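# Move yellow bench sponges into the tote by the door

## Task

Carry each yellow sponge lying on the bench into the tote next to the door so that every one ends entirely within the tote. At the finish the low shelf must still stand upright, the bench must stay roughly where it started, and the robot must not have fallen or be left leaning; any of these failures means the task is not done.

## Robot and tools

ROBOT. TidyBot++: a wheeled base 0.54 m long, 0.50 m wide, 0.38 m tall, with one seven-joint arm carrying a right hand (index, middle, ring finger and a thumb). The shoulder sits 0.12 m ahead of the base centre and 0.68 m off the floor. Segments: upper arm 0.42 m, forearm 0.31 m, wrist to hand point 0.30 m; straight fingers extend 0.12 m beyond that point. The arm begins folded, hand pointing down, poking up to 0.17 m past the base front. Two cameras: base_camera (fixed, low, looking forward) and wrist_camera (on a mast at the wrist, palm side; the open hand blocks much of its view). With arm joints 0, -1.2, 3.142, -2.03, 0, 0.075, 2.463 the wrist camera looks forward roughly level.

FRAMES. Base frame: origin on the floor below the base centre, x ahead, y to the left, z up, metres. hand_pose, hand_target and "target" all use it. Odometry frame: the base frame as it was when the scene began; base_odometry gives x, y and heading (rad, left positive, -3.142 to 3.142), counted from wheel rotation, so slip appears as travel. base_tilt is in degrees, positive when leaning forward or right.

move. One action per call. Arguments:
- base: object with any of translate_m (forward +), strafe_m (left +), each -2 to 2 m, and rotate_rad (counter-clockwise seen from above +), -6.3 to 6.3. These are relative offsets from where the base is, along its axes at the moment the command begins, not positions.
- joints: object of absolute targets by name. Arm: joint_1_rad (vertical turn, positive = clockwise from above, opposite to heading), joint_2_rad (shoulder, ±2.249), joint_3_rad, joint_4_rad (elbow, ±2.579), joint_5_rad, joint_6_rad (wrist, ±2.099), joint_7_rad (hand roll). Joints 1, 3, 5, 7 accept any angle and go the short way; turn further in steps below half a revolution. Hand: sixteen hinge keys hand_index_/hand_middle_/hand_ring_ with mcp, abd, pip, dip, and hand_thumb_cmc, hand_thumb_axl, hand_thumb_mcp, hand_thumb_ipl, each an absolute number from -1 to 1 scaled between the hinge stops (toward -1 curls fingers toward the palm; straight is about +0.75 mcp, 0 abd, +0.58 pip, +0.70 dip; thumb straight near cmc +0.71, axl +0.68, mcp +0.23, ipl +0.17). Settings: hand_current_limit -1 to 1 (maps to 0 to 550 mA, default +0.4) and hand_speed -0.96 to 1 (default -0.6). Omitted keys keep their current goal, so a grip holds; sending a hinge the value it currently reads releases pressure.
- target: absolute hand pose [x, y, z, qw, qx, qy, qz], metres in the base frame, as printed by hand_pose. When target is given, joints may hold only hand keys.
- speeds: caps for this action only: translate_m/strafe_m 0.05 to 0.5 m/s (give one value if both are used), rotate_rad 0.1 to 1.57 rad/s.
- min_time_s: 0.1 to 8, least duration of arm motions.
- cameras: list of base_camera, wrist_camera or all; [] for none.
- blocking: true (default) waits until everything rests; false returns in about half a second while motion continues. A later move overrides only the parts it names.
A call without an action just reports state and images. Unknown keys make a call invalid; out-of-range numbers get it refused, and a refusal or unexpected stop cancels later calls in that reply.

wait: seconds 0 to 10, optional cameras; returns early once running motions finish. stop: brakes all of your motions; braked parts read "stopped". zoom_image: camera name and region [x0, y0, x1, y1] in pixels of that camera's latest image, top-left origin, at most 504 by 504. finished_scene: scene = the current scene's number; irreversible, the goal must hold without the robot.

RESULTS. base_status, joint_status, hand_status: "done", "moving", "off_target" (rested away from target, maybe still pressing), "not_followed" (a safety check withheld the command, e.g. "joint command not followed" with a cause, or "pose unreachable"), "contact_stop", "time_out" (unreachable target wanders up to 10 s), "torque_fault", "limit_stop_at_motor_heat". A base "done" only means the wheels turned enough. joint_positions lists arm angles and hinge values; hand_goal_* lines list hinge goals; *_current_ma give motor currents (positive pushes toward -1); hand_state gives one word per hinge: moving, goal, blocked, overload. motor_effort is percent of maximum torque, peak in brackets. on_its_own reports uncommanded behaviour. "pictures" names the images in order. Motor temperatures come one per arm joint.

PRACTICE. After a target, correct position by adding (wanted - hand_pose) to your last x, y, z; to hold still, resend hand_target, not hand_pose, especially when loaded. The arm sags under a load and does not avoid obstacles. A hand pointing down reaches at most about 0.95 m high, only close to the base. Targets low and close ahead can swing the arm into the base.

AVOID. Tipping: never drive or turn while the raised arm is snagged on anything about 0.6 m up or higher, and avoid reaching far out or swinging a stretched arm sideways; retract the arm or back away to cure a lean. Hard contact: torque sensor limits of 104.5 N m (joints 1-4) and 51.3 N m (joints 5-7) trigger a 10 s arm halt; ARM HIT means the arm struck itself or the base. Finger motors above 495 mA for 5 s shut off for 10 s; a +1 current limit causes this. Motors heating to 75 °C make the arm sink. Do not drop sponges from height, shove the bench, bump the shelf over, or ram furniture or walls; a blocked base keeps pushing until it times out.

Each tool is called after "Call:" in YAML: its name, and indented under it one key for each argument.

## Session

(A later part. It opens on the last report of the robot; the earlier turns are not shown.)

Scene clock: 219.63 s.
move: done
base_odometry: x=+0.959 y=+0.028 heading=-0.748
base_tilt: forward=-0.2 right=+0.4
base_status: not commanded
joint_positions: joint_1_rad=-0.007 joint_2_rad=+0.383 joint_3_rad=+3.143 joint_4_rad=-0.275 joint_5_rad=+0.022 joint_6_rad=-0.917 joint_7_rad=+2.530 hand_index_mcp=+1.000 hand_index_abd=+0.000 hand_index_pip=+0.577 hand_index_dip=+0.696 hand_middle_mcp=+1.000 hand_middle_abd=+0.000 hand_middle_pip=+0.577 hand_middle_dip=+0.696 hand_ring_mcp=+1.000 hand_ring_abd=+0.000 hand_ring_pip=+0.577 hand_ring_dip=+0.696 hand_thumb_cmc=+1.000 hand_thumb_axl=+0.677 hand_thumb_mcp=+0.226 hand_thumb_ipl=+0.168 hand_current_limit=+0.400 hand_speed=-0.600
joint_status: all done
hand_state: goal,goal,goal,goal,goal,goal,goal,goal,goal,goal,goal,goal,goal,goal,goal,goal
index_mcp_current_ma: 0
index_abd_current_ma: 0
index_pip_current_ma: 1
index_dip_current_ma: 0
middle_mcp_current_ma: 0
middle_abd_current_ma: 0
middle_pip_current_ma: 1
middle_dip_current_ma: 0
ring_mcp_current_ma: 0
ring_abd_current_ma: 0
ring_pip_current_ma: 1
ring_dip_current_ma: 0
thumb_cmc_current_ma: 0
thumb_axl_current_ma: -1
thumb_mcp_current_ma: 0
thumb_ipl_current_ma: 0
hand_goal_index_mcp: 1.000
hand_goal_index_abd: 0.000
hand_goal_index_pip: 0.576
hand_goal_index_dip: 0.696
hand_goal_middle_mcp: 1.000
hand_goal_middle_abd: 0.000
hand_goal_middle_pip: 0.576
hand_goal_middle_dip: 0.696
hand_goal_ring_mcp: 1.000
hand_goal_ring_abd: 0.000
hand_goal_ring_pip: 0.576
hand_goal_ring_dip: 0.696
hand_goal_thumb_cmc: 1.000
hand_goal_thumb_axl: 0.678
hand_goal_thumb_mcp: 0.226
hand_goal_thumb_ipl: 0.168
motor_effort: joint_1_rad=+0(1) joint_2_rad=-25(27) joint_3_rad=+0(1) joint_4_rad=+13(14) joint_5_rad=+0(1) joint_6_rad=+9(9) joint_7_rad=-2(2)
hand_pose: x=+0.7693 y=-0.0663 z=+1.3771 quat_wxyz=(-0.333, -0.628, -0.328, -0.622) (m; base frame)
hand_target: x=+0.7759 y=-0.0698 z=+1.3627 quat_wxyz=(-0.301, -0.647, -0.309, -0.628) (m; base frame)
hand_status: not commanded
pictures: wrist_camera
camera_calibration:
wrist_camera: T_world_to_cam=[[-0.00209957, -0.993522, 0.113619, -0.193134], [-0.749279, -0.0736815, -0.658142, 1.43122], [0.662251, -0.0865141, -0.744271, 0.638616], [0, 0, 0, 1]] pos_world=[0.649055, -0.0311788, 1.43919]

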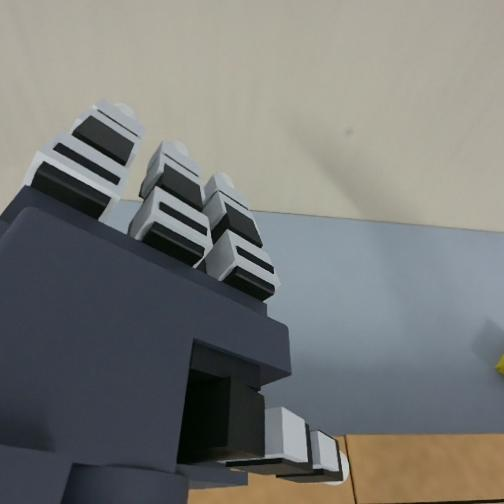

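Call:
move:
  base: {"strafe_m": -0.35}
  speeds: {"strafe_m": 0.2}
  cameras: ["wrist_camera"]

Call:
move:
  base: {"strafe_m": -0.35}
  speeds: {"strafe_m": 0.2}
  cameras: ["wrist_camera"]

Scene clock: 228.63 s.
move: done
base_odometry: x=+0.721 y=-0.228 heading=-0.748
base_tilt: forward=-0.1 right=+0.4
base_status: done
joint_positions: joint_1_rad=-0.001 joint_2_rad=+0.383 joint_3_rad=+3.143 joint_4_rad=-0.275 joint_5_rad=+0.022 joint_6_rad=-0.917 joint_7_rad=+2.530 hand_index_mcp=+1.000 hand_index_abd=+0.000 hand_index_pip=+0.577 hand_index_dip=+0.696 hand_middle_mcp=+1.000 hand_middle_abd=+0.000 hand_middle_pip=+0.577 hand_middle_dip=+0.696 hand_ring_mcp=+1.000 hand_ring_abd=+0.000 hand_ring_pip=+0.577 hand_ring_dip=+0.696 hand_thumb_cmc=+1.000 hand_thumb_axl=+0.677 hand_thumb_mcp=+0.226 hand_thumb_ipl=+0.168 hand_current_limit=+0.400 hand_speed=-0.600
joint_status: not commanded
hand_state: goal,goal,goal,goal,goal,goal,goal,goal,goal,goal,goal,goal,goal,goal,goal,goal
index_mcp_current_ma: 0
index_abd_current_ma: 0
index_pip_current_ma: 1
index_dip_current_ma: 0
middle_mcp_current_ma: 0
middle_abd_current_ma: 0
middle_pip_current_ma: 1
middle_dip_current_ma: 0
ring_mcp_current_ma: 0
ring_abd_current_ma: 0
ring_pip_current_ma: 1
ring_dip_current_ma: 0
thumb_cmc_current_ma: 0
thumb_axl_current_ma: -1
thumb_mcp_current_ma: 0
thumb_ipl_current_ma: 0
hand_goal_index_mcp: 1.000
hand_goal_index_abd: 0.000
hand_goal_index_pip: 0.576
hand_goal_index_dip: 0.696
hand_goal_middle_mcp: 1.000
hand_goal_middle_abd: 0.000
hand_goal_middle_pip: 0.576
hand_goal_middle_dip: 0.696
hand_goal_ring_mcp: 1.000
hand_goal_ring_abd: 0.000
hand_goal_ring_pip: 0.576
hand_goal_ring_dip: 0.696
hand_goal_thumb_cmc: 1.000
hand_goal_thumb_axl: 0.678
hand_goal_thumb_mcp: 0.226
hand_goal_thumb_ipl: 0.168
motor_effort: joint_1_rad=-1(3) joint_2_rad=-25(25) joint_3_rad=-1(1) joint_4_rad=+13(14) joint_5_rad=+0(1) joint_6_rad=+8(9) joint_7_rad=-1(1)
hand_pose: x=+0.7689 y=-0.0706 z=+1.3772 quat_wxyz=(-0.335, -0.629, -0.325, -0.621) (m; base frame)
hand_target: x=+0.7759 y=-0.0698 z=+1.3627 quat_wxyz=(-0.301, -0.647, -0.309, -0.628) (m; base frame)
hand_status: not commanded
pictures: wrist_camera
camera_calibration:
wrist_camera: T_world_to_cam=[[-0.00845524, -0.993519, 0.113347, -0.192099], [-0.749723, -0.0687085, -0.658175, 1.43137], [0.661698, -0.090544, -0.744283, 0.63877], [0, 0, 0, 1]] pos_world=[0.648836, -0.0346695, 1.43929]

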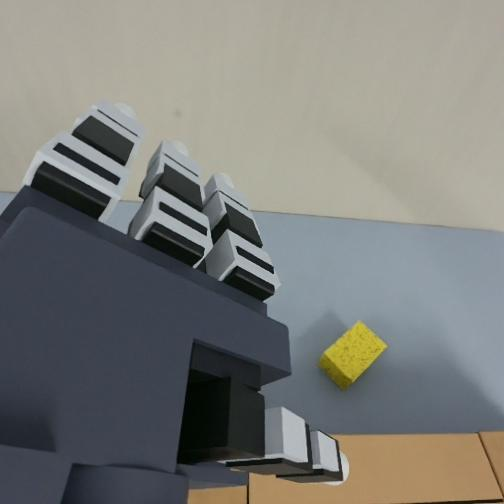

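Scene clock: 231.07 s.
move: done
base_odometry: x=+0.483 y=-0.485 heading=-0.748
base_tilt: forward=-0.1 right=+0.4
base_status: done
joint_positions: joint_1_rad=+0.001 joint_2_rad=+0.383 joint_3_rad=+3.143 joint_4_rad=-0.275 joint_5_rad=+0.022 joint_6_rad=-0.917 joint_7_rad=+2.529 hand_index_mcp=+1.000 hand_index_abd=+0.000 hand_index_pip=+0.577 hand_index_dip=+0.696 hand_middle_mcp=+1.000 hand_middle_abd=+0.000 hand_middle_pip=+0.577 hand_middle_dip=+0.696 hand_ring_mcp=+1.000 hand_ring_abd=+0.000 hand_ring_pip=+0.577 hand_ring_dip=+0.696 hand_thumb_cmc=+1.000 hand_thumb_axl=+0.677 hand_thumb_mcp=+0.226 hand_thumb_ipl=+0.168 hand_current_limit=+0.400 hand_speed=-0.600
joint_status: not commanded
hand_state: goal,goal,goal,goal,goal,goal,goal,goal,goal,goal,goal,goal,goal,goal,goal,goal
index_mcp_current_ma: 0
index_abd_current_ma: 0
index_pip_current_ma: 1
index_dip_current_ma: 0
middle_mcp_current_ma: 0
middle_abd_current_ma: 0
middle_pip_current_ma: 1
middle_dip_current_ma: 0
ring_mcp_current_ma: 0
ring_abd_current_ma: 0
ring_pip_current_ma: 1
ring_dip_current_ma: 0
thumb_cmc_current_ma: 0
thumb_axl_current_ma: -1
thumb_mcp_current_ma: 0
thumb_ipl_current_ma: 0
hand_goal_index_mcp: 1.000
hand_goal_index_abd: 0.000
hand_goal_index_pip: 0.576
hand_goal_index_dip: 0.696
hand_goal_middle_mcp: 1.000
hand_goal_middle_abd: 0.000
hand_goal_middle_pip: 0.576
hand_goal_middle_dip: 0.696
hand_goal_ring_mcp: 1.000
hand_goal_ring_abd: 0.000
hand_goal_ring_pip: 0.576
hand_goal_ring_dip: 0.696
hand_goal_thumb_cmc: 1.000
hand_goal_thumb_axl: 0.678
hand_goal_thumb_mcp: 0.226
hand_goal_thumb_ipl: 0.168
motor_effort: joint_1_rad=-1(3) joint_2_rad=-24(26) joint_3_rad=+0(1) joint_4_rad=+14(14) joint_5_rad=+0(1) joint_6_rad=+8(9) joint_7_rad=+0(1)
hand_pose: x=+0.7688 y=-0.0715 z=+1.3772 quat_wxyz=(-0.336, -0.629, -0.325, -0.621) (m; base frame)
hand_target: x=+0.7759 y=-0.0698 z=+1.3627 quat_wxyz=(-0.301, -0.647, -0.309, -0.628) (m; base frame)
hand_status: not commanded
pictures: wrist_camera
camera_calibration:
wrist_camera: T_world_to_cam=[[-0.00967687, -0.993523, 0.113219, -0.191916], [-0.749699, -0.0677165, -0.658306, 1.43145], [0.661709, -0.0912503, -0.744187, 0.638595], [0, 0, 0, 1]] pos_world=[0.648732, -0.0354679, 1.43929]

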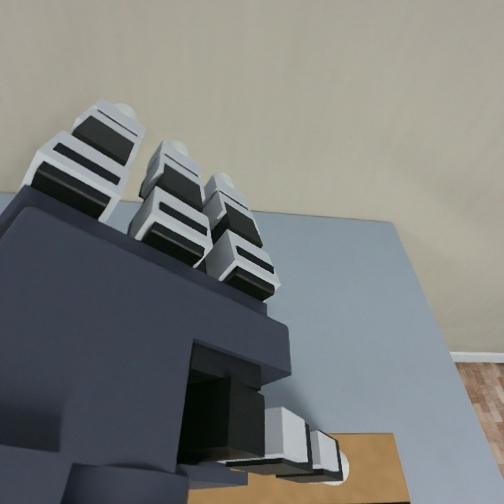

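Call:
move:
  base: {"strafe_m": 1.0}
  speeds: {"strafe_m": 0.35}
  cameras: ["wrist_camera"]

Scene clock: 351.20 s.
move: done
base_odometry: x=+1.163 y=+0.248 heading=-0.748
base_tilt: forward=-0.1 right=+0.4
base_status: done
joint_positions: joint_1_rad=+0.000 joint_2_rad=+0.384 joint_3_rad=+3.143 joint_4_rad=-0.272 joint_5_rad=+0.022 joint_6_rad=-0.917 joint_7_rad=+2.529 hand_index_mcp=+1.000 hand_index_abd=+0.000 hand_index_pip=+0.577 hand_index_dip=+0.696 hand_middle_mcp=+1.000 hand_middle_abd=+0.000 hand_middle_pip=+0.577 hand_middle_dip=+0.696 hand_ring_mcp=+1.000 hand_ring_abd=+0.000 hand_ring_pip=+0.577 hand_ring_dip=+0.696 hand_thumb_cmc=+1.000 hand_thumb_axl=+0.677 hand_thumb_mcp=+0.226 hand_thumb_ipl=+0.168 hand_current_limit=+0.400 hand_speed=-0.600
joint_status: not commanded
hand_state: goal,goal,goal,goal,goal,goal,goal,goal,goal,goal,goal,goal,goal,goal,goal,goal
index_mcp_current_ma: 0
index_abd_current_ma: 0
index_pip_current_ma: 1
index_dip_current_ma: 0
middle_mcp_current_ma: 0
middle_abd_current_ma: 0
middle_pip_current_ma: 1
middle_dip_current_ma: 0
ring_mcp_current_ma: 0
ring_abd_current_ma: 0
ring_pip_current_ma: 1
ring_dip_current_ma: 0
thumb_cmc_current_ma: 0
thumb_axl_current_ma: -1
thumb_mcp_current_ma: 0
thumb_ipl_current_ma: 0
hand_goal_index_mcp: 1.000
hand_goal_index_abd: 0.000
hand_goal_index_pip: 0.576
hand_goal_index_dip: 0.696
hand_goal_middle_mcp: 1.000
hand_goal_middle_abd: 0.000
hand_goal_middle_pip: 0.576
hand_goal_middle_dip: 0.696
hand_goal_ring_mcp: 1.000
hand_goal_ring_abd: 0.000
hand_goal_ring_pip: 0.576
hand_goal_ring_dip: 0.696
hand_goal_thumb_cmc: 1.000
hand_goal_thumb_axl: 0.678
hand_goal_thumb_mcp: 0.226
hand_goal_thumb_ipl: 0.168
motor_effort: joint_1_rad=+0(4) joint_2_rad=-24(29) joint_3_rad=+0(2) joint_4_rad=+13(15) joint_5_rad=+0(1) joint_6_rad=+8(9) joint_7_rad=-1(2)
hand_pose: x=+0.7688 y=-0.0707 z=+1.3777 quat_wxyz=(-0.336, -0.629, -0.325, -0.621) (m; base frame)
hand_target: x=+0.7759 y=-0.0698 z=+1.3627 quat_wxyz=(-0.301, -0.647, -0.309, -0.628) (m; base frame)
hand_status: not commanded
pictures: wrist_camera
camera_calibration:
wrist_camera: T_world_to_cam=[[-0.0087905, -0.993549, 0.11306, -0.191715], [-0.748681, -0.0684108, -0.659391, 1.43255], [0.662872, -0.0904424, -0.74325, 0.636937], [0, 0, 0, 1]] pos_world=[0.648632, -0.0348699, 1.43969]

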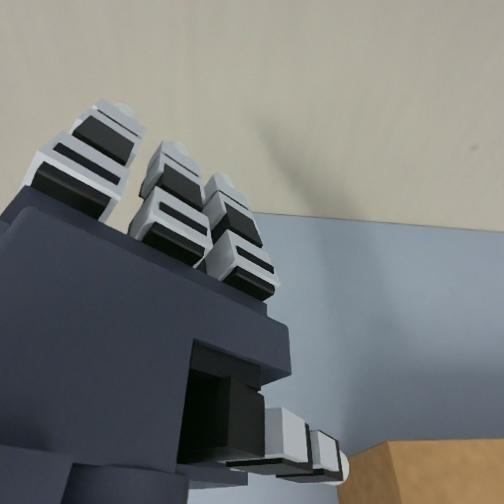

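Call:
move:
  base: {"strafe_m": -0.786, "translate_m": 0.026}
  speeds: {"strafe_m": 0.4}
  joints: {"joint_1_rad": -1.1, "joint_2_rad": -0.2, "joint_4_rad": -0.6, "joint_6_rad": -1.2}
  min_time_s: 2
  cameras: ["all"]

Scene clock: 366.67 s.
move: done
base_odometry: x=+0.648 y=-0.346 heading=-0.747
base_tilt: forward=-0.2 right=+0.4
base_status: done
joint_positions: joint_1_rad=-1.082 joint_2_rad=-0.203 joint_3_rad=+3.141 joint_4_rad=-0.578 joint_5_rad=+0.022 joint_6_rad=-1.114 joint_7_rad=+2.529 hand_index_mcp=+1.000 hand_index_abd=+0.000 hand_index_pip=+0.577 hand_index_dip=+0.696 hand_middle_mcp=+1.000 hand_middle_abd=+0.000 hand_middle_pip=+0.577 hand_middle_dip=+0.696 hand_ring_mcp=+1.000 hand_ring_abd=+0.000 hand_ring_pip=+0.577 hand_ring_dip=+0.696 hand_thumb_cmc=+1.000 hand_thumb_axl=+0.677 hand_thumb_mcp=+0.226 hand_thumb_ipl=+0.168 hand_current_limit=+0.400 hand_speed=-0.600
joint_status: all done
hand_state: goal,goal,goal,goal,goal,goal,goal,goal,goal,goal,goal,goal,goal,goal,goal,goal
index_mcp_current_ma: 0
index_abd_current_ma: 0
index_pip_current_ma: 1
index_dip_current_ma: 0
middle_mcp_current_ma: 0
middle_abd_current_ma: 0
middle_pip_current_ma: 1
middle_dip_current_ma: 0
ring_mcp_current_ma: 0
ring_abd_current_ma: 0
ring_pip_current_ma: 1
ring_dip_current_ma: 0
thumb_cmc_current_ma: 0
thumb_axl_current_ma: -1
thumb_mcp_current_ma: 0
thumb_ipl_current_ma: 0
hand_goal_index_mcp: 1.000
hand_goal_index_abd: 0.000
hand_goal_index_pip: 0.576
hand_goal_index_dip: 0.696
hand_goal_middle_mcp: 1.000
hand_goal_middle_abd: 0.000
hand_goal_middle_pip: 0.576
hand_goal_middle_dip: 0.696
hand_goal_ring_mcp: 1.000
hand_goal_ring_abd: 0.000
hand_goal_ring_pip: 0.576
hand_goal_ring_dip: 0.696
hand_goal_thumb_cmc: 1.000
hand_goal_thumb_axl: 0.678
hand_goal_thumb_mcp: 0.226
hand_goal_thumb_ipl: 0.168
motor_effort: joint_1_rad=+0(3) joint_2_rad=-3(27) joint_3_rad=+0(2) joint_4_rad=+9(14) joint_5_rad=+0(1) joint_6_rad=+8(9) joint_7_rad=+0(2)
hand_pose: x=+0.3345 y=+0.2532 z=+1.4679 quat_wxyz=(+0.035, -0.358, -0.575, -0.735) (m; base frame)
hand_target: x=+0.3362 y=+0.2728 z=+1.4268 quat_wxyz=(+0.072, -0.390, -0.602, -0.693) (m; base frame)
hand_status: not commanded
pictures: base_camera, wrist_camera
camera_calibration:
wrist_camera: T_world_to_cam=[[0.868563, -0.483723, 0.10775, -0.298573], [-0.267187, -0.640194, -0.720252, 1.26203], [0.417383, 0.596795, -0.685293, 0.844139], [0, 0, 0, 1]] pos_world=[0.2442, 0.159742, 1.51964]

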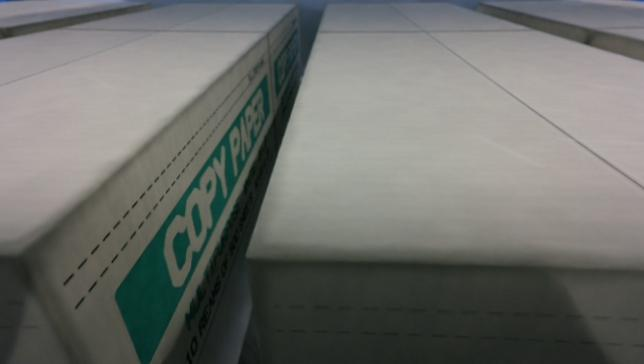

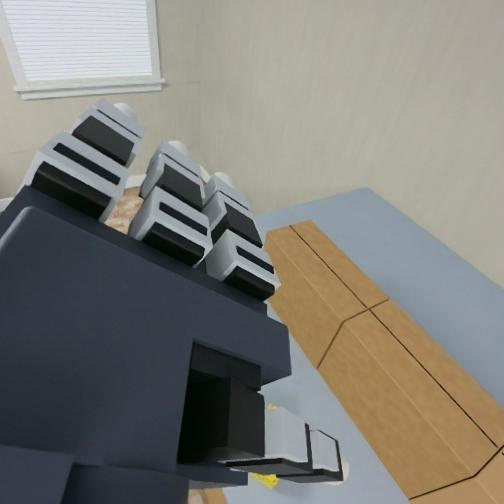

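Call:
move:
  joints: {"joint_1_rad": -1.4, "joint_6_rad": -1.5}
  cameras: ["wrist_camera"]

Call:
zoom_image:
  camera: "wrist_camera"
  region: [250, 190, 504, 390]

Scene clock: 377.00 s.
move: done
base_odometry: x=+0.648 y=-0.346 heading=-0.747
base_tilt: forward=-0.1 right=+0.4
base_status: not commanded
joint_positions: joint_1_rad=-1.382 joint_2_rad=-0.203 joint_3_rad=+3.141 joint_4_rad=-0.578 joint_5_rad=+0.022 joint_6_rad=-1.410 joint_7_rad=+2.529 hand_index_mcp=+1.000 hand_index_abd=+0.000 hand_index_pip=+0.577 hand_index_dip=+0.696 hand_middle_mcp=+1.000 hand_middle_abd=+0.000 hand_middle_pip=+0.577 hand_middle_dip=+0.696 hand_ring_mcp=+1.000 hand_ring_abd=+0.000 hand_ring_pip=+0.577 hand_ring_dip=+0.696 hand_thumb_cmc=+1.000 hand_thumb_axl=+0.677 hand_thumb_mcp=+0.226 hand_thumb_ipl=+0.168 hand_current_limit=+0.400 hand_speed=-0.600
joint_status: all done
hand_state: goal,goal,goal,goal,goal,goal,goal,goal,goal,goal,goal,goal,goal,goal,goal,goal
index_mcp_current_ma: 0
index_abd_current_ma: 0
index_pip_current_ma: 1
index_dip_current_ma: 0
middle_mcp_current_ma: 0
middle_abd_current_ma: 0
middle_pip_current_ma: 1
middle_dip_current_ma: 0
ring_mcp_current_ma: 0
ring_abd_current_ma: 0
ring_pip_current_ma: 1
ring_dip_current_ma: 0
thumb_cmc_current_ma: 0
thumb_axl_current_ma: -1
thumb_mcp_current_ma: 0
thumb_ipl_current_ma: 0
hand_goal_index_mcp: 1.000
hand_goal_index_abd: 0.000
hand_goal_index_pip: 0.576
hand_goal_index_dip: 0.696
hand_goal_middle_mcp: 1.000
hand_goal_middle_abd: 0.000
hand_goal_middle_pip: 0.576
hand_goal_middle_dip: 0.696
hand_goal_ring_mcp: 1.000
hand_goal_ring_abd: 0.000
hand_goal_ring_pip: 0.576
hand_goal_ring_dip: 0.696
hand_goal_thumb_cmc: 1.000
hand_goal_thumb_axl: 0.678
hand_goal_thumb_mcp: 0.226
hand_goal_thumb_ipl: 0.168
motor_effort: joint_1_rad=+0(1) joint_2_rad=-2(3) joint_3_rad=+1(1) joint_4_rad=+9(10) joint_5_rad=+0(1) joint_6_rad=+8(9) joint_7_rad=-1(1)
hand_pose: x=+0.2529 y=+0.3160 z=+1.3780 quat_wxyz=(+0.123, -0.308, -0.715, -0.615) (m; base frame)
hand_target: x=+0.2458 y=+0.3240 z=+1.3354 quat_wxyz=(+0.146, -0.335, -0.741, -0.563) (m; base frame)
hand_status: not commanded
pictures: wrist_camera
camera_calibration:
wrist_camera: T_world_to_cam=[[0.978812, -0.176853, 0.103194, -0.306265], [-0.105156, -0.866614, -0.487772, 0.925949], [0.175694, 0.466586, -0.86685, 1.13155], [0, 0, 0, 1]] pos_world=[0.19834, 0.220312, 1.46414]

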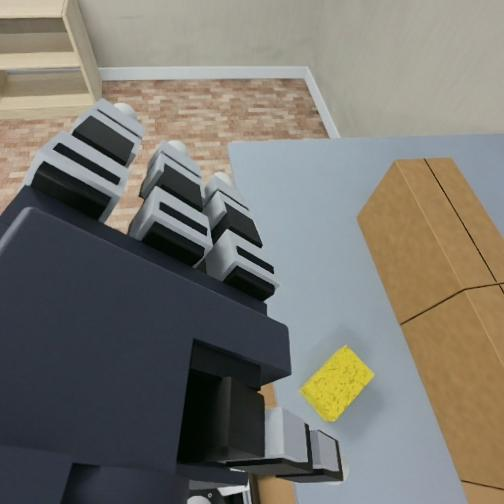

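Scaled by 1.984 from the camera's 504x504 image, which has a finer 720x720 frame.

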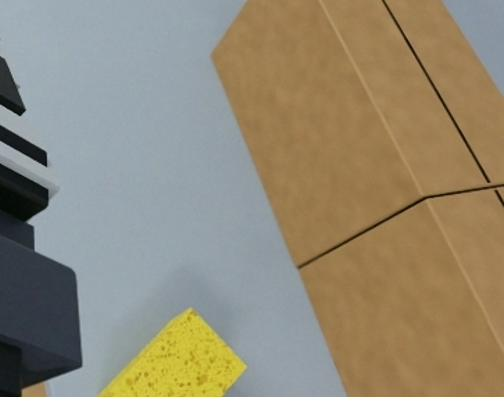

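Call:
move:
  base: {"strafe_m": 0.041, "translate_m": -0.05}
  joints: {"joint_1_rad": -1.15, "joint_6_rad": -1.5}
  cameras: ["wrist_camera"]

Call:
zoom_image:
  camera: "wrist_camera"
  region: [260, 240, 460, 440]

Scene clock: 425.87 s.
move: done
base_odometry: x=+0.639 y=-0.282 heading=-0.747
base_tilt: forward=-0.2 right=+0.5
base_status: done
joint_positions: joint_1_rad=-1.168 joint_2_rad=-0.202 joint_3_rad=+3.141 joint_4_rad=-0.579 joint_5_rad=+0.022 joint_6_rad=-1.414 joint_7_rad=+2.529 hand_index_mcp=+1.000 hand_index_abd=+0.000 hand_index_pip=+0.577 hand_index_dip=+0.696 hand_middle_mcp=+1.000 hand_middle_abd=+0.000 hand_middle_pip=+0.577 hand_middle_dip=+0.696 hand_ring_mcp=+1.000 hand_ring_abd=+0.000 hand_ring_pip=+0.577 hand_ring_dip=+0.696 hand_thumb_cmc=+1.000 hand_thumb_axl=+0.677 hand_thumb_mcp=+0.226 hand_thumb_ipl=+0.168 hand_current_limit=+0.400 hand_speed=-0.600
joint_status: all done
hand_state: goal,goal,goal,goal,goal,goal,goal,goal,goal,goal,goal,goal,goal,goal,goal,goal
index_mcp_current_ma: 0
index_abd_current_ma: 0
index_pip_current_ma: 1
index_dip_current_ma: 0
middle_mcp_current_ma: 0
middle_abd_current_ma: 0
middle_pip_current_ma: 1
middle_dip_current_ma: 0
ring_mcp_current_ma: 0
ring_abd_current_ma: 0
ring_pip_current_ma: 1
ring_dip_current_ma: 0
thumb_cmc_current_ma: 0
thumb_axl_current_ma: -1
thumb_mcp_current_ma: 0
thumb_ipl_current_ma: 0
hand_goal_index_mcp: 1.000
hand_goal_index_abd: 0.000
hand_goal_index_pip: 0.576
hand_goal_index_dip: 0.696
hand_goal_middle_mcp: 1.000
hand_goal_middle_abd: 0.000
hand_goal_middle_pip: 0.576
hand_goal_middle_dip: 0.696
hand_goal_ring_mcp: 1.000
hand_goal_ring_abd: 0.000
hand_goal_ring_pip: 0.576
hand_goal_ring_dip: 0.696
hand_goal_thumb_cmc: 1.000
hand_goal_thumb_axl: 0.678
hand_goal_thumb_mcp: 0.226
hand_goal_thumb_ipl: 0.168
motor_effort: joint_1_rad=+0(1) joint_2_rad=-3(4) joint_3_rad=+1(2) joint_4_rad=+10(10) joint_5_rad=+0(2) joint_6_rad=+8(9) joint_7_rad=-1(2)
hand_pose: x=+0.3174 y=+0.2815 z=+1.3758 quat_wxyz=(+0.056, -0.384, -0.680, -0.622) (m; base frame)
hand_target: x=+0.3220 y=+0.2826 z=+1.3354 quat_wxyz=(+0.075, -0.425, -0.693, -0.577) (m; base frame)
hand_status: not commanded
pictures: wrist_camera
camera_calibration:
wrist_camera: T_world_to_cam=[[0.919205, -0.380032, 0.103138, -0.299107], [-0.288101, -0.827592, -0.481756, 0.940619], [0.268439, 0.413119, -0.870215, 1.12461], [0, 0, 0, 1]] pos_world=[0.244047, 0.200183, 1.46265]

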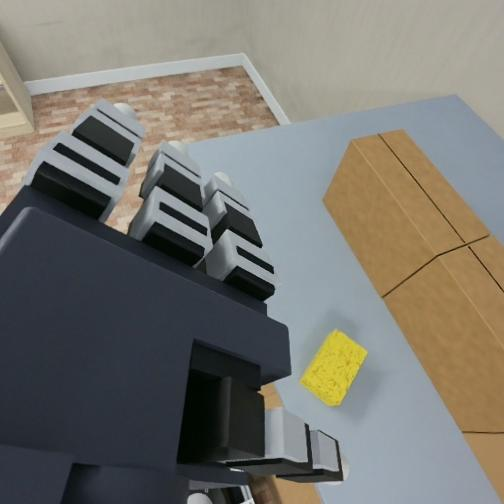

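Scaled by 2.520 from the camera's 504x504 image, which has a finer 720x720 frame.

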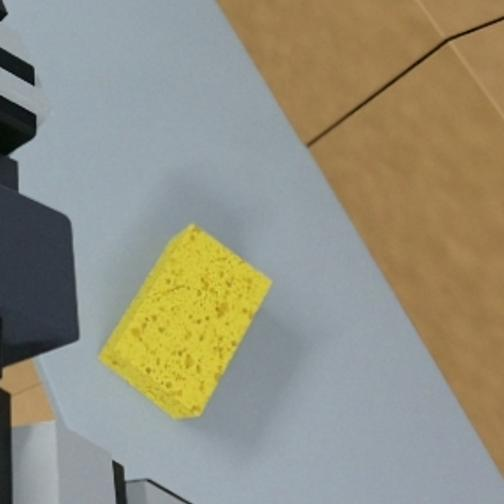

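Call:
move:
  joints: {"joint_1_rad": -0.5, "joint_2_rad": -0.3, "joint_3_rad": 3.142, "joint_4_rad": -1.1, "joint_5_rad": 0.02, "joint_6_rad": -0.9, "joint_7_rad": -0.07, "hand_index_mcp": 0.0, "hand_middle_mcp": 0.0, "hand_ring_mcp": 0.0, "hand_index_pip": 0.577, "hand_middle_pip": 0.577, "hand_ring_pip": 0.577, "hand_index_dip": 0.696, "hand_middle_dip": 0.696, "hand_ring_dip": 0.696, "hand_thumb_cmc": -0.571, "hand_thumb_mcp": 0.449, "hand_thumb_axl": 0.677, "hand_thumb_ipl": 0.168}
  min_time_s: 2

Call:
move:
  joints: {"joint_1_rad": -0.5, "joint_2_rad": -0.33, "joint_4_rad": -1.45, "joint_6_rad": -0.55}
  min_time_s: 1.5
  cameras: ["wrist_camera"]

Scene clock: 466.57 s.
move: done
base_odometry: x=+0.639 y=-0.282 heading=-0.747
base_tilt: forward=-0.2 right=+0.4
base_status: not commanded
joint_positions: joint_1_rad=-0.518 joint_2_rad=-0.286 joint_3_rad=+3.141 joint_4_rad=-1.074 joint_5_rad=+0.022 joint_6_rad=-0.980 joint_7_rad=-0.001 hand_index_mcp=-0.003 hand_index_abd=+0.001 hand_index_pip=+0.577 hand_index_dip=+0.696 hand_middle_mcp=-0.002 hand_middle_abd=+0.001 hand_middle_pip=+0.578 hand_middle_dip=+0.696 hand_ring_mcp=-0.003 hand_ring_abd=+0.001 hand_ring_pip=+0.578 hand_ring_dip=+0.696 hand_thumb_cmc=-0.568 hand_thumb_axl=+0.677 hand_thumb_mcp=+0.444 hand_thumb_ipl=+0.168 hand_current_limit=+0.400 hand_speed=-0.600
joint_status: all done
hand_state: goal,goal,goal,goal,goal,goal,goal,goal,goal,goal,goal,goal,goal,goal,goal,goal
index_mcp_current_ma: -4
index_abd_current_ma: 1
index_pip_current_ma: -1
index_dip_current_ma: 0
middle_mcp_current_ma: -4
middle_abd_current_ma: 1
middle_pip_current_ma: 0
middle_dip_current_ma: 0
ring_mcp_current_ma: -5
ring_abd_current_ma: 1
ring_pip_current_ma: 0
ring_dip_current_ma: 0
thumb_cmc_current_ma: 3
thumb_axl_current_ma: -1
thumb_mcp_current_ma: -14
thumb_ipl_current_ma: 0
hand_goal_index_mcp: 0.000
hand_goal_index_abd: 0.000
hand_goal_index_pip: 0.578
hand_goal_index_dip: 0.696
hand_goal_middle_mcp: 0.000
hand_goal_middle_abd: 0.000
hand_goal_middle_pip: 0.578
hand_goal_middle_dip: 0.696
hand_goal_ring_mcp: 0.000
hand_goal_ring_abd: 0.000
hand_goal_ring_pip: 0.578
hand_goal_ring_dip: 0.696
hand_goal_thumb_cmc: -0.570
hand_goal_thumb_axl: 0.678
hand_goal_thumb_mcp: 0.450
hand_goal_thumb_ipl: 0.168
motor_effort: joint_1_rad=+0(1) joint_2_rad=-4(6) joint_3_rad=+0(1) joint_4_rad=+14(16) joint_5_rad=+1(1) joint_6_rad=+8(9) joint_7_rad=+0(2)
hand_pose: x=+0.4431 y=+0.2053 z=+1.1644 quat_wxyz=(+0.543, -0.668, +0.390, -0.328) (m; base frame)
hand_target: x=+0.4496 y=+0.2079 z=+1.1811 quat_wxyz=(+0.574, -0.632, +0.406, -0.325) (m; base frame)
hand_status: not commanded
pictures: none

Scene clock: 468.67 s.
move: done
base_odometry: x=+0.639 y=-0.282 heading=-0.747
base_tilt: forward=-0.2 right=+0.5
base_status: not commanded
joint_positions: joint_1_rad=-0.518 joint_2_rad=-0.317 joint_3_rad=+3.141 joint_4_rad=-1.425 joint_5_rad=+0.022 joint_6_rad=-0.630 joint_7_rad=-0.003 hand_index_mcp=-0.003 hand_index_abd=+0.001 hand_index_pip=+0.577 hand_index_dip=+0.696 hand_middle_mcp=-0.003 hand_middle_abd=+0.001 hand_middle_pip=+0.578 hand_middle_dip=+0.696 hand_ring_mcp=-0.003 hand_ring_abd=+0.001 hand_ring_pip=+0.578 hand_ring_dip=+0.696 hand_thumb_cmc=-0.568 hand_thumb_axl=+0.677 hand_thumb_mcp=+0.444 hand_thumb_ipl=+0.168 hand_current_limit=+0.400 hand_speed=-0.600
joint_status: all done
hand_state: goal,goal,goal,goal,goal,goal,goal,goal,goal,goal,goal,goal,goal,goal,goal,goal
index_mcp_current_ma: -5
index_abd_current_ma: 1
index_pip_current_ma: -1
index_dip_current_ma: 0
middle_mcp_current_ma: -4
middle_abd_current_ma: 1
middle_pip_current_ma: 0
middle_dip_current_ma: 0
ring_mcp_current_ma: -5
ring_abd_current_ma: 1
ring_pip_current_ma: 0
ring_dip_current_ma: 0
thumb_cmc_current_ma: 3
thumb_axl_current_ma: -1
thumb_mcp_current_ma: -14
thumb_ipl_current_ma: 0
hand_goal_index_mcp: 0.000
hand_goal_index_abd: 0.000
hand_goal_index_pip: 0.578
hand_goal_index_dip: 0.696
hand_goal_middle_mcp: 0.000
hand_goal_middle_abd: 0.000
hand_goal_middle_pip: 0.578
hand_goal_middle_dip: 0.696
hand_goal_ring_mcp: 0.000
hand_goal_ring_abd: 0.000
hand_goal_ring_pip: 0.578
hand_goal_ring_dip: 0.696
hand_goal_thumb_cmc: -0.570
hand_goal_thumb_axl: 0.678
hand_goal_thumb_mcp: 0.450
hand_goal_thumb_ipl: 0.168
motor_effort: joint_1_rad=+0(1) joint_2_rad=-6(7) joint_3_rad=+0(1) joint_4_rad=+16(18) joint_5_rad=+1(1) joint_6_rad=+8(9) joint_7_rad=+0(1)
hand_pose: x=+0.4860 y=+0.2312 z=+1.0877 quat_wxyz=(+0.553, -0.661, +0.382, -0.333) (m; base frame)
hand_target: x=+0.4919 y=+0.2323 z=+1.1037 quat_wxyz=(+0.584, -0.625, +0.398, -0.330) (m; base frame)
hand_status: not commanded
pictures: wrist_camera
camera_calibration:
wrist_camera: T_world_to_cam=[[-0.450464, 0.603347, -0.658069, 0.822748], [-0.788857, 0.0761817, 0.609837, -0.344172], [0.418076, 0.793832, 0.441637, -0.738188], [0, 0, 0, 1]] pos_world=[0.407735, 0.115814, 1.07733]

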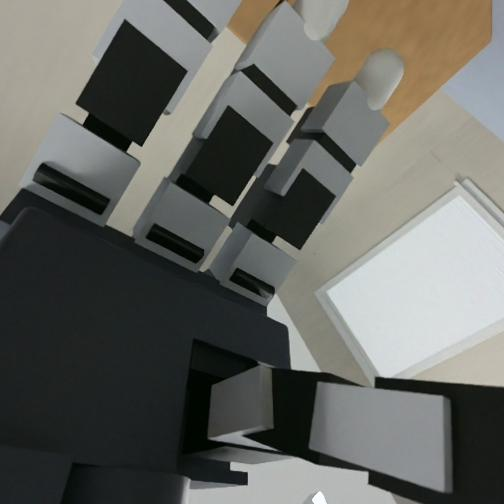

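Call:
move:
  joints: {"joint_1_rad": -0.49, "joint_2_rad": -0.356, "joint_4_rad": -1.666, "joint_6_rad": -0.372}
  min_time_s: 1.5

Call:
move:
  joints: {"joint_2_rad": -0.386, "joint_4_rad": -1.85, "joint_6_rad": -0.22}
  min_time_s: 1.5
  cameras: ["wrist_camera"]

Scene clock: 482.73 s.
move: done
base_odometry: x=+0.639 y=-0.282 heading=-0.747
base_tilt: forward=-0.1 right=+0.4
base_status: not commanded
joint_positions: joint_1_rad=-0.509 joint_2_rad=-0.342 joint_3_rad=+3.141 joint_4_rad=-1.640 joint_5_rad=+0.022 joint_6_rad=-0.452 joint_7_rad=-0.003 hand_index_mcp=-0.003 hand_index_abd=+0.001 hand_index_pip=+0.577 hand_index_dip=+0.696 hand_middle_mcp=-0.003 hand_middle_abd=+0.001 hand_middle_pip=+0.578 hand_middle_dip=+0.696 hand_ring_mcp=-0.003 hand_ring_abd=+0.001 hand_ring_pip=+0.578 hand_ring_dip=+0.696 hand_thumb_cmc=-0.568 hand_thumb_axl=+0.677 hand_thumb_mcp=+0.444 hand_thumb_ipl=+0.168 hand_current_limit=+0.400 hand_speed=-0.600
joint_status: all done
hand_state: goal,goal,goal,goal,goal,goal,goal,goal,goal,goal,goal,goal,goal,goal,goal,goal
index_mcp_current_ma: -5
index_abd_current_ma: 1
index_pip_current_ma: -1
index_dip_current_ma: 0
middle_mcp_current_ma: -5
middle_abd_current_ma: 1
middle_pip_current_ma: 0
middle_dip_current_ma: 0
ring_mcp_current_ma: -5
ring_abd_current_ma: 1
ring_pip_current_ma: 0
ring_dip_current_ma: 0
thumb_cmc_current_ma: 3
thumb_axl_current_ma: -1
thumb_mcp_current_ma: -14
thumb_ipl_current_ma: 0
hand_goal_index_mcp: 0.000
hand_goal_index_abd: 0.000
hand_goal_index_pip: 0.578
hand_goal_index_dip: 0.696
hand_goal_middle_mcp: 0.000
hand_goal_middle_abd: 0.000
hand_goal_middle_pip: 0.578
hand_goal_middle_dip: 0.696
hand_goal_ring_mcp: 0.000
hand_goal_ring_abd: 0.000
hand_goal_ring_pip: 0.578
hand_goal_ring_dip: 0.696
hand_goal_thumb_cmc: -0.570
hand_goal_thumb_axl: 0.678
hand_goal_thumb_mcp: 0.450
hand_goal_thumb_ipl: 0.168
motor_effort: joint_1_rad=+0(1) joint_2_rad=-6(7) joint_3_rad=+0(1) joint_4_rad=+18(19) joint_5_rad=+0(1) joint_6_rad=+8(9) joint_7_rad=+0(2)
hand_pose: x=+0.4961 y=+0.2336 z=+1.0254 quat_wxyz=(+0.549, -0.664, +0.385, -0.332) (m; base frame)
hand_target: x=+0.5017 y=+0.2336 z=+1.0406 quat_wxyz=(+0.579, -0.628, +0.402, -0.331) (m; base frame)
hand_status: not commanded
pictures: none

Scene clock: 484.53 s.
move: done
base_odometry: x=+0.639 y=-0.282 heading=-0.747
base_tilt: forward=-0.2 right=+0.5
base_status: not commanded
joint_positions: joint_1_rad=-0.509 joint_2_rad=-0.372 joint_3_rad=+3.141 joint_4_rad=-1.823 joint_5_rad=+0.022 joint_6_rad=-0.300 joint_7_rad=-0.003 hand_index_mcp=-0.003 hand_index_abd=+0.001 hand_index_pip=+0.577 hand_index_dip=+0.696 hand_middle_mcp=-0.003 hand_middle_abd=+0.001 hand_middle_pip=+0.578 hand_middle_dip=+0.696 hand_ring_mcp=-0.003 hand_ring_abd=+0.001 hand_ring_pip=+0.578 hand_ring_dip=+0.696 hand_thumb_cmc=-0.568 hand_thumb_axl=+0.677 hand_thumb_mcp=+0.444 hand_thumb_ipl=+0.168 hand_current_limit=+0.400 hand_speed=-0.600
joint_status: all done
hand_state: goal,goal,goal,goal,goal,goal,goal,goal,goal,goal,goal,goal,goal,goal,goal,goal
index_mcp_current_ma: -5
index_abd_current_ma: 1
index_pip_current_ma: -1
index_dip_current_ma: 0
middle_mcp_current_ma: -5
middle_abd_current_ma: 1
middle_pip_current_ma: 0
middle_dip_current_ma: 0
ring_mcp_current_ma: -5
ring_abd_current_ma: 1
ring_pip_current_ma: 0
ring_dip_current_ma: 0
thumb_cmc_current_ma: 3
thumb_axl_current_ma: -1
thumb_mcp_current_ma: -14
thumb_ipl_current_ma: 0
hand_goal_index_mcp: 0.000
hand_goal_index_abd: 0.000
hand_goal_index_pip: 0.578
hand_goal_index_dip: 0.696
hand_goal_middle_mcp: 0.000
hand_goal_middle_abd: 0.000
hand_goal_middle_pip: 0.578
hand_goal_middle_dip: 0.696
hand_goal_ring_mcp: 0.000
hand_goal_ring_abd: 0.000
hand_goal_ring_pip: 0.578
hand_goal_ring_dip: 0.696
hand_goal_thumb_cmc: -0.570
hand_goal_thumb_axl: 0.678
hand_goal_thumb_mcp: 0.450
hand_goal_thumb_ipl: 0.168
motor_effort: joint_1_rad=-1(1) joint_2_rad=-6(8) joint_3_rad=+1(1) joint_4_rad=+18(20) joint_5_rad=+0(1) joint_6_rad=+8(9) joint_7_rad=+0(1)
hand_pose: x=+0.4934 y=+0.2331 z=+0.9734 quat_wxyz=(+0.548, -0.665, +0.384, -0.331) (m; base frame)
hand_target: x=+0.4985 y=+0.2328 z=+0.9879 quat_wxyz=(+0.579, -0.629, +0.401, -0.330) (m; base frame)
hand_status: not commanded
pictures: wrist_camera
camera_calibration:
wrist_camera: T_world_to_cam=[[-0.456191, 0.598727, -0.658343, 0.753946], [-0.782558, 0.0823027, 0.617114, -0.280363], [0.423666, 0.796713, 0.430993, -0.685345], [0, 0, 0, 1]] pos_world=[0.414901, 0.117691, 0.96475]

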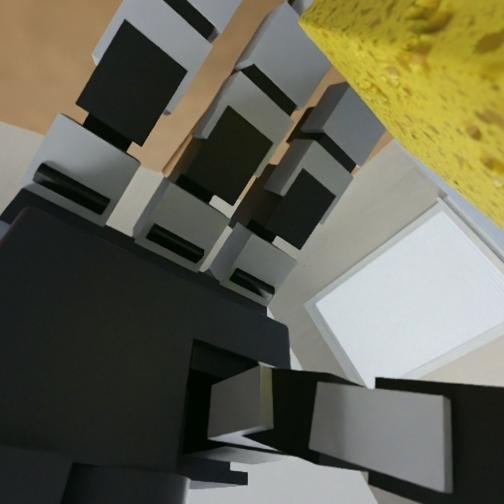

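Call:
move:
  joints: {"hand_speed": -0.7, "hand_index_mcp": -0.3, "hand_middle_mcp": -0.3, "hand_ring_mcp": -0.15, "hand_thumb_mcp": 0.1}
  cameras: ["wrist_camera"]

Scene clock: 490.87 s.
move: off_target
base_odometry: x=+0.639 y=-0.282 heading=-0.747
base_tilt: forward=-0.1 right=+0.4
base_status: not commanded
joint_positions: joint_1_rad=-0.509 joint_2_rad=-0.372 joint_3_rad=+3.141 joint_4_rad=-1.823 joint_5_rad=+0.022 joint_6_rad=-0.298 joint_7_rad=-0.003 hand_index_mcp=-0.221 hand_index_abd=+0.000 hand_index_pip=+0.594 hand_index_dip=+0.697 hand_middle_mcp=-0.231 hand_middle_abd=+0.000 hand_middle_pip=+0.591 hand_middle_dip=+0.698 hand_ring_mcp=-0.151 hand_ring_abd=+0.001 hand_ring_pip=+0.578 hand_ring_dip=+0.696 hand_thumb_cmc=-0.564 hand_thumb_axl=+0.677 hand_thumb_mcp=+0.288 hand_thumb_ipl=+0.186 hand_current_limit=+0.400 hand_speed=-0.700
joint_status: hand_index_mcp off_target (ended at -0.221, target -0.300); hand_middle_mcp off_target (ended at -0.231, target -0.300); hand_thumb_mcp off_target (ended at +0.288, target +0.100); the others done
hand_state: blocked,goal,goal,goal,blocked,goal,goal,goal,goal,goal,goal,goal,goal,goal,blocked,goal
index_mcp_current_ma: 293
index_abd_current_ma: 0
index_pip_current_ma: 36
index_dip_current_ma: 1
middle_mcp_current_ma: 249
middle_abd_current_ma: 0
middle_pip_current_ma: 28
middle_dip_current_ma: 2
ring_mcp_current_ma: -2
ring_abd_current_ma: 1
ring_pip_current_ma: 0
ring_dip_current_ma: 0
thumb_cmc_current_ma: 11
thumb_axl_current_ma: -1
thumb_mcp_current_ma: 384
thumb_ipl_current_ma: 61
hand_goal_index_mcp: -0.300
hand_goal_index_abd: 0.000
hand_goal_index_pip: 0.578
hand_goal_index_dip: 0.696
hand_goal_middle_mcp: -0.300
hand_goal_middle_abd: 0.000
hand_goal_middle_pip: 0.578
hand_goal_middle_dip: 0.696
hand_goal_ring_mcp: -0.150
hand_goal_ring_abd: 0.000
hand_goal_ring_pip: 0.578
hand_goal_ring_dip: 0.696
hand_goal_thumb_cmc: -0.570
hand_goal_thumb_axl: 0.678
hand_goal_thumb_mcp: 0.100
hand_goal_thumb_ipl: 0.168
motor_effort: joint_1_rad=-1(1) joint_2_rad=-6(6) joint_3_rad=+0(1) joint_4_rad=+18(19) joint_5_rad=+0(1) joint_6_rad=+8(8) joint_7_rad=+0(1)
hand_pose: x=+0.4936 y=+0.2331 z=+0.9741 quat_wxyz=(+0.549, -0.664, +0.384, -0.332) (m; base frame)
hand_target: x=+0.4985 y=+0.2328 z=+0.9879 quat_wxyz=(+0.579, -0.629, +0.401, -0.330) (m; base frame)
hand_status: not commanded
pictures: wrist_camera
camera_calibration:
wrist_camera: T_world_to_cam=[[-0.454917, 0.599573, -0.658455, 0.753737], [-0.783669, 0.0816641, 0.615787, -0.278777], [0.422982, 0.796142, 0.432717, -0.687], [0, 0, 0, 1]] pos_world=[0.415007, 0.117795, 0.965245]

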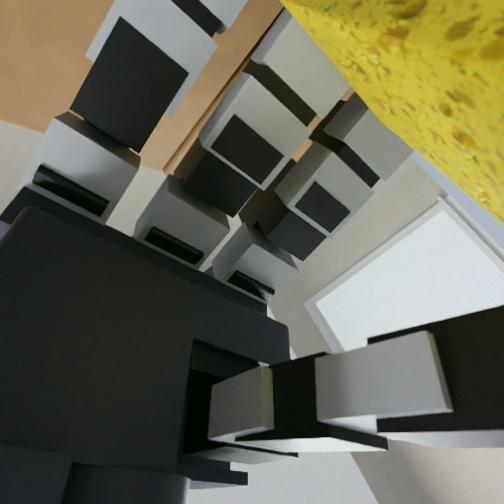

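Call:
move:
  joints: {"joint_2_rad": -0.356, "joint_4_rad": -1.666, "joint_6_rad": -0.372}
  min_time_s: 1.5

Call:
move:
  joints: {"joint_2_rad": -0.33, "joint_4_rad": -1.45, "joint_6_rad": -0.55}
  min_time_s: 1.5

Call:
move:
  base: {"translate_m": -0.45}
  speeds: {"translate_m": 0.3}
  cameras: ["wrist_camera"]

Scene clock: 502.40 s.
move: done
base_odometry: x=+0.639 y=-0.282 heading=-0.747
base_tilt: forward=+0.0 right=+0.5
base_status: not commanded
joint_positions: joint_1_rad=-0.509 joint_2_rad=-0.371 joint_3_rad=+3.141 joint_4_rad=-1.693 joint_5_rad=+0.022 joint_6_rad=-0.300 joint_7_rad=-0.003 hand_index_mcp=-0.222 hand_index_abd=+0.000 hand_index_pip=+0.594 hand_index_dip=+0.697 hand_middle_mcp=-0.232 hand_middle_abd=+0.000 hand_middle_pip=+0.591 hand_middle_dip=+0.698 hand_ring_mcp=-0.152 hand_ring_abd=+0.001 hand_ring_pip=+0.578 hand_ring_dip=+0.696 hand_thumb_cmc=-0.564 hand_thumb_axl=+0.677 hand_thumb_mcp=+0.288 hand_thumb_ipl=+0.186 hand_current_limit=+0.400 hand_speed=-0.700
joint_status: all done
hand_state: blocked,goal,goal,goal,blocked,goal,goal,goal,goal,goal,goal,goal,goal,goal,blocked,goal
index_mcp_current_ma: 289
index_abd_current_ma: 0
index_pip_current_ma: 37
index_dip_current_ma: 1
middle_mcp_current_ma: 245
middle_abd_current_ma: 0
middle_pip_current_ma: 29
middle_dip_current_ma: 3
ring_mcp_current_ma: -4
ring_abd_current_ma: 1
ring_pip_current_ma: 0
ring_dip_current_ma: 0
thumb_cmc_current_ma: 12
thumb_axl_current_ma: -1
thumb_mcp_current_ma: 385
thumb_ipl_current_ma: 64
hand_goal_index_mcp: -0.300
hand_goal_index_abd: 0.000
hand_goal_index_pip: 0.578
hand_goal_index_dip: 0.696
hand_goal_middle_mcp: -0.300
hand_goal_middle_abd: 0.000
hand_goal_middle_pip: 0.578
hand_goal_middle_dip: 0.696
hand_goal_ring_mcp: -0.150
hand_goal_ring_abd: 0.000
hand_goal_ring_pip: 0.578
hand_goal_ring_dip: 0.696
hand_goal_thumb_cmc: -0.570
hand_goal_thumb_axl: 0.678
hand_goal_thumb_mcp: 0.100
hand_goal_thumb_ipl: 0.168
motor_effort: joint_1_rad=+0(1) joint_2_rad=-6(7) joint_3_rad=+1(1) joint_4_rad=+18(19) joint_5_rad=+1(1) joint_6_rad=+8(9) joint_7_rad=+0(1)
hand_pose: x=+0.5008 y=+0.2372 z=+1.0506 quat_wxyz=(+0.590, -0.627, +0.363, -0.356) (m; base frame)
hand_target: x=+0.5017 y=+0.2336 z=+1.0406 quat_wxyz=(+0.579, -0.628, +0.402, -0.331) (m; base frame)
hand_status: not commanded
pictures: none

Scene clock: 504.20 s.
move: done
base_odometry: x=+0.639 y=-0.282 heading=-0.747
base_tilt: forward=-0.2 right=+0.5
base_status: not commanded
joint_positions: joint_1_rad=-0.509 joint_2_rad=-0.346 joint_3_rad=+3.141 joint_4_rad=-1.477 joint_5_rad=+0.022 joint_6_rad=-0.464 joint_7_rad=-0.003 hand_index_mcp=-0.222 hand_index_abd=+0.000 hand_index_pip=+0.594 hand_index_dip=+0.697 hand_middle_mcp=-0.232 hand_middle_abd=+0.000 hand_middle_pip=+0.591 hand_middle_dip=+0.698 hand_ring_mcp=-0.153 hand_ring_abd=+0.001 hand_ring_pip=+0.578 hand_ring_dip=+0.696 hand_thumb_cmc=-0.564 hand_thumb_axl=+0.677 hand_thumb_mcp=+0.288 hand_thumb_ipl=+0.187 hand_current_limit=+0.400 hand_speed=-0.700
joint_status: all done
hand_state: blocked,goal,goal,goal,blocked,goal,goal,goal,goal,goal,goal,goal,goal,goal,blocked,goal
index_mcp_current_ma: 289
index_abd_current_ma: 0
index_pip_current_ma: 37
index_dip_current_ma: 1
middle_mcp_current_ma: 244
middle_abd_current_ma: 0
middle_pip_current_ma: 29
middle_dip_current_ma: 3
ring_mcp_current_ma: -4
ring_abd_current_ma: 1
ring_pip_current_ma: 0
ring_dip_current_ma: 0
thumb_cmc_current_ma: 12
thumb_axl_current_ma: -1
thumb_mcp_current_ma: 385
thumb_ipl_current_ma: 65
hand_goal_index_mcp: -0.300
hand_goal_index_abd: 0.000
hand_goal_index_pip: 0.578
hand_goal_index_dip: 0.696
hand_goal_middle_mcp: -0.300
hand_goal_middle_abd: 0.000
hand_goal_middle_pip: 0.578
hand_goal_middle_dip: 0.696
hand_goal_ring_mcp: -0.150
hand_goal_ring_abd: 0.000
hand_goal_ring_pip: 0.578
hand_goal_ring_dip: 0.696
hand_goal_thumb_cmc: -0.570
hand_goal_thumb_axl: 0.678
hand_goal_thumb_mcp: 0.100
hand_goal_thumb_ipl: 0.168
motor_effort: joint_1_rad=+0(1) joint_2_rad=-6(7) joint_3_rad=+1(1) joint_4_rad=+17(19) joint_5_rad=+0(1) joint_6_rad=+9(9) joint_7_rad=-1(1)
hand_pose: x=+0.4946 y=+0.2327 z=+1.1186 quat_wxyz=(+0.598, -0.619, +0.360, -0.361) (m; base frame)
hand_target: x=+0.4942 y=+0.2286 z=+1.1037 quat_wxyz=(+0.583, -0.623, +0.401, -0.333) (m; base frame)
hand_status: not commanded
pictures: none

Scene clock: 506.53 s.
move: done
base_odometry: x=+0.308 y=+0.024 heading=-0.747
base_tilt: forward=-0.1 right=+0.4
base_status: done
joint_positions: joint_1_rad=-0.507 joint_2_rad=-0.335 joint_3_rad=+3.141 joint_4_rad=-1.476 joint_5_rad=+0.022 joint_6_rad=-0.466 joint_7_rad=-0.003 hand_index_mcp=-0.223 hand_index_abd=-0.001 hand_index_pip=+0.594 hand_index_dip=+0.697 hand_middle_mcp=-0.233 hand_middle_abd=-0.001 hand_middle_pip=+0.591 hand_middle_dip=+0.698 hand_ring_mcp=-0.153 hand_ring_abd=+0.001 hand_ring_pip=+0.578 hand_ring_dip=+0.696 hand_thumb_cmc=-0.563 hand_thumb_axl=+0.677 hand_thumb_mcp=+0.288 hand_thumb_ipl=+0.187 hand_current_limit=+0.400 hand_speed=-0.700
joint_status: not commanded
hand_state: blocked,goal,goal,goal,blocked,goal,goal,goal,goal,goal,goal,goal,goal,goal,blocked,goal
index_mcp_current_ma: 286
index_abd_current_ma: -1
index_pip_current_ma: 38
index_dip_current_ma: 1
middle_mcp_current_ma: 241
middle_abd_current_ma: -1
middle_pip_current_ma: 29
middle_dip_current_ma: 3
ring_mcp_current_ma: -6
ring_abd_current_ma: 1
ring_pip_current_ma: 0
ring_dip_current_ma: 0
thumb_cmc_current_ma: 14
thumb_axl_current_ma: -1
thumb_mcp_current_ma: 385
thumb_ipl_current_ma: 66
hand_goal_index_mcp: -0.300
hand_goal_index_abd: 0.000
hand_goal_index_pip: 0.578
hand_goal_index_dip: 0.696
hand_goal_middle_mcp: -0.300
hand_goal_middle_abd: 0.000
hand_goal_middle_pip: 0.578
hand_goal_middle_dip: 0.696
hand_goal_ring_mcp: -0.150
hand_goal_ring_abd: 0.000
hand_goal_ring_pip: 0.578
hand_goal_ring_dip: 0.696
hand_goal_thumb_cmc: -0.570
hand_goal_thumb_axl: 0.678
hand_goal_thumb_mcp: 0.100
hand_goal_thumb_ipl: 0.168
motor_effort: joint_1_rad=+0(1) joint_2_rad=-6(9) joint_3_rad=+1(2) joint_4_rad=+17(18) joint_5_rad=+0(1) joint_6_rad=+9(9) joint_7_rad=+0(1)
hand_pose: x=+0.4989 y=+0.2339 z=+1.1141 quat_wxyz=(+0.594, -0.622, +0.363, -0.360) (m; base frame)
hand_target: x=+0.4942 y=+0.2286 z=+1.1037 quat_wxyz=(+0.583, -0.623, +0.401, -0.333) (m; base frame)
hand_status: not commanded
pictures: wrist_camera
camera_calibration:
wrist_camera: T_world_to_cam=[[-0.369492, 0.648634, -0.665394, 0.801466], [-0.853418, 0.0464243, 0.519156, -0.210149], [0.367633, 0.759683, 0.536403, -0.829762], [0, 0, 0, 1]] pos_world=[0.421838, 0.120254, 1.08748]

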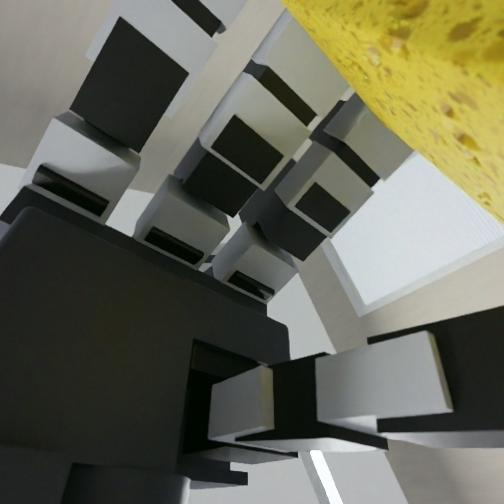

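Call:
move:
  base: {"rotate_rad": 2.1}
  speeds: {"rotate_rad": 1.0}
  joints: {"joint_1_rad": -0.014}
  min_time_s: 2

Call:
move:
  base: {"translate_m": 1.055, "strafe_m": 0.372}
  speeds: {"translate_m": 0.4}
  cameras: ["all"]

Scene clock: 532.50 s.
move: done
base_odometry: x=+0.308 y=+0.024 heading=+1.352
base_tilt: forward=-0.2 right=+0.4
base_status: done
joint_positions: joint_1_rad=-0.029 joint_2_rad=-0.335 joint_3_rad=+3.140 joint_4_rad=-1.476 joint_5_rad=+0.022 joint_6_rad=-0.466 joint_7_rad=-0.004 hand_index_mcp=-0.223 hand_index_abd=-0.001 hand_index_pip=+0.594 hand_index_dip=+0.697 hand_middle_mcp=-0.233 hand_middle_abd=-0.001 hand_middle_pip=+0.591 hand_middle_dip=+0.698 hand_ring_mcp=-0.153 hand_ring_abd=+0.001 hand_ring_pip=+0.578 hand_ring_dip=+0.696 hand_thumb_cmc=-0.563 hand_thumb_axl=+0.677 hand_thumb_mcp=+0.288 hand_thumb_ipl=+0.187 hand_current_limit=+0.400 hand_speed=-0.700
joint_status: all done
hand_state: blocked,goal,goal,goal,blocked,goal,goal,goal,goal,goal,goal,goal,goal,goal,blocked,goal
index_mcp_current_ma: 286
index_abd_current_ma: -1
index_pip_current_ma: 38
index_dip_current_ma: 1
middle_mcp_current_ma: 241
middle_abd_current_ma: -1
middle_pip_current_ma: 29
middle_dip_current_ma: 3
ring_mcp_current_ma: -6
ring_abd_current_ma: 1
ring_pip_current_ma: 0
ring_dip_current_ma: 0
thumb_cmc_current_ma: 14
thumb_axl_current_ma: -1
thumb_mcp_current_ma: 385
thumb_ipl_current_ma: 66
hand_goal_index_mcp: -0.300
hand_goal_index_abd: 0.000
hand_goal_index_pip: 0.578
hand_goal_index_dip: 0.696
hand_goal_middle_mcp: -0.300
hand_goal_middle_abd: 0.000
hand_goal_middle_pip: 0.578
hand_goal_middle_dip: 0.696
hand_goal_ring_mcp: -0.150
hand_goal_ring_abd: 0.000
hand_goal_ring_pip: 0.578
hand_goal_ring_dip: 0.696
hand_goal_thumb_cmc: -0.570
hand_goal_thumb_axl: 0.678
hand_goal_thumb_mcp: 0.100
hand_goal_thumb_ipl: 0.168
motor_effort: joint_1_rad=+0(2) joint_2_rad=-6(7) joint_3_rad=+1(2) joint_4_rad=+17(18) joint_5_rad=+0(1) joint_6_rad=+8(9) joint_7_rad=-1(2)
hand_pose: x=+0.5638 y=+0.0336 z=+1.1141 quat_wxyz=(+0.492, -0.518, +0.499, -0.490) (m; base frame)
hand_target: x=+0.5572 y=+0.0313 z=+1.1037 quat_wxyz=(+0.488, -0.511, +0.537, -0.461) (m; base frame)
hand_status: not commanded
pictures: none

Scene clock: 536.40 s.
move: done
base_odometry: x=+0.174 y=+1.135 heading=+1.353
base_tilt: forward=-0.1 right=+0.4
base_status: done
joint_positions: joint_1_rad=-0.029 joint_2_rad=-0.331 joint_3_rad=+3.140 joint_4_rad=-1.476 joint_5_rad=+0.022 joint_6_rad=-0.467 joint_7_rad=-0.004 hand_index_mcp=-0.223 hand_index_abd=-0.001 hand_index_pip=+0.594 hand_index_dip=+0.697 hand_middle_mcp=-0.233 hand_middle_abd=-0.001 hand_middle_pip=+0.591 hand_middle_dip=+0.698 hand_ring_mcp=-0.153 hand_ring_abd=+0.001 hand_ring_pip=+0.578 hand_ring_dip=+0.696 hand_thumb_cmc=-0.563 hand_thumb_axl=+0.677 hand_thumb_mcp=+0.288 hand_thumb_ipl=+0.187 hand_current_limit=+0.400 hand_speed=-0.700
joint_status: not commanded
hand_state: blocked,goal,goal,goal,blocked,goal,goal,goal,goal,goal,goal,goal,goal,goal,blocked,goal
index_mcp_current_ma: 286
index_abd_current_ma: -1
index_pip_current_ma: 38
index_dip_current_ma: 1
middle_mcp_current_ma: 240
middle_abd_current_ma: -1
middle_pip_current_ma: 29
middle_dip_current_ma: 3
ring_mcp_current_ma: -6
ring_abd_current_ma: 1
ring_pip_current_ma: 0
ring_dip_current_ma: 0
thumb_cmc_current_ma: 14
thumb_axl_current_ma: -1
thumb_mcp_current_ma: 385
thumb_ipl_current_ma: 66
hand_goal_index_mcp: -0.300
hand_goal_index_abd: 0.000
hand_goal_index_pip: 0.578
hand_goal_index_dip: 0.696
hand_goal_middle_mcp: -0.300
hand_goal_middle_abd: 0.000
hand_goal_middle_pip: 0.578
hand_goal_middle_dip: 0.696
hand_goal_ring_mcp: -0.150
hand_goal_ring_abd: 0.000
hand_goal_ring_pip: 0.578
hand_goal_ring_dip: 0.696
hand_goal_thumb_cmc: -0.570
hand_goal_thumb_axl: 0.678
hand_goal_thumb_mcp: 0.100
hand_goal_thumb_ipl: 0.168
motor_effort: joint_1_rad=-1(1) joint_2_rad=-6(9) joint_3_rad=+0(1) joint_4_rad=+18(19) joint_5_rad=+0(1) joint_6_rad=+8(9) joint_7_rad=-1(2)
hand_pose: x=+0.5657 y=+0.0337 z=+1.1120 quat_wxyz=(+0.491, -0.519, +0.501, -0.489) (m; base frame)
hand_target: x=+0.5572 y=+0.0313 z=+1.1037 quat_wxyz=(+0.488, -0.511, +0.537, -0.461) (m; base frame)
hand_status: not commanded
pictures: base_camera, wrist_camera
camera_calibration:
wrist_camera: T_world_to_cam=[[-0.0338598, 0.745967, -0.665122, 0.761287], [-0.734241, 0.432933, 0.522934, -0.227444], [0.678045, 0.506066, 0.53306, -0.864443], [0, 0, 0, 1]] pos_world=[0.444909, -0.0319622, 1.08609]

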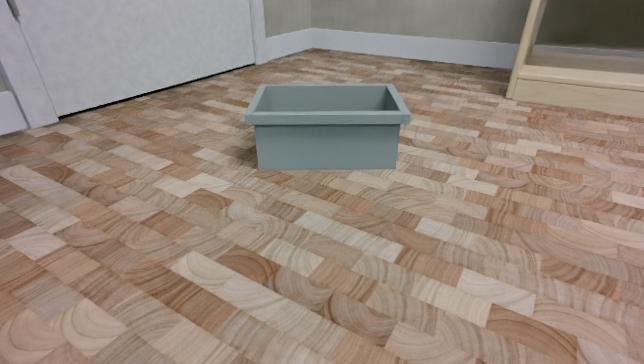

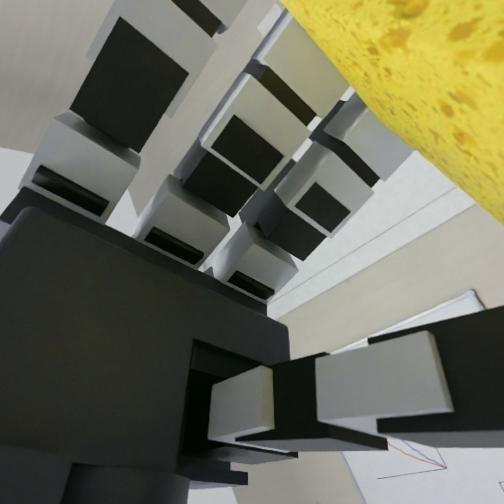

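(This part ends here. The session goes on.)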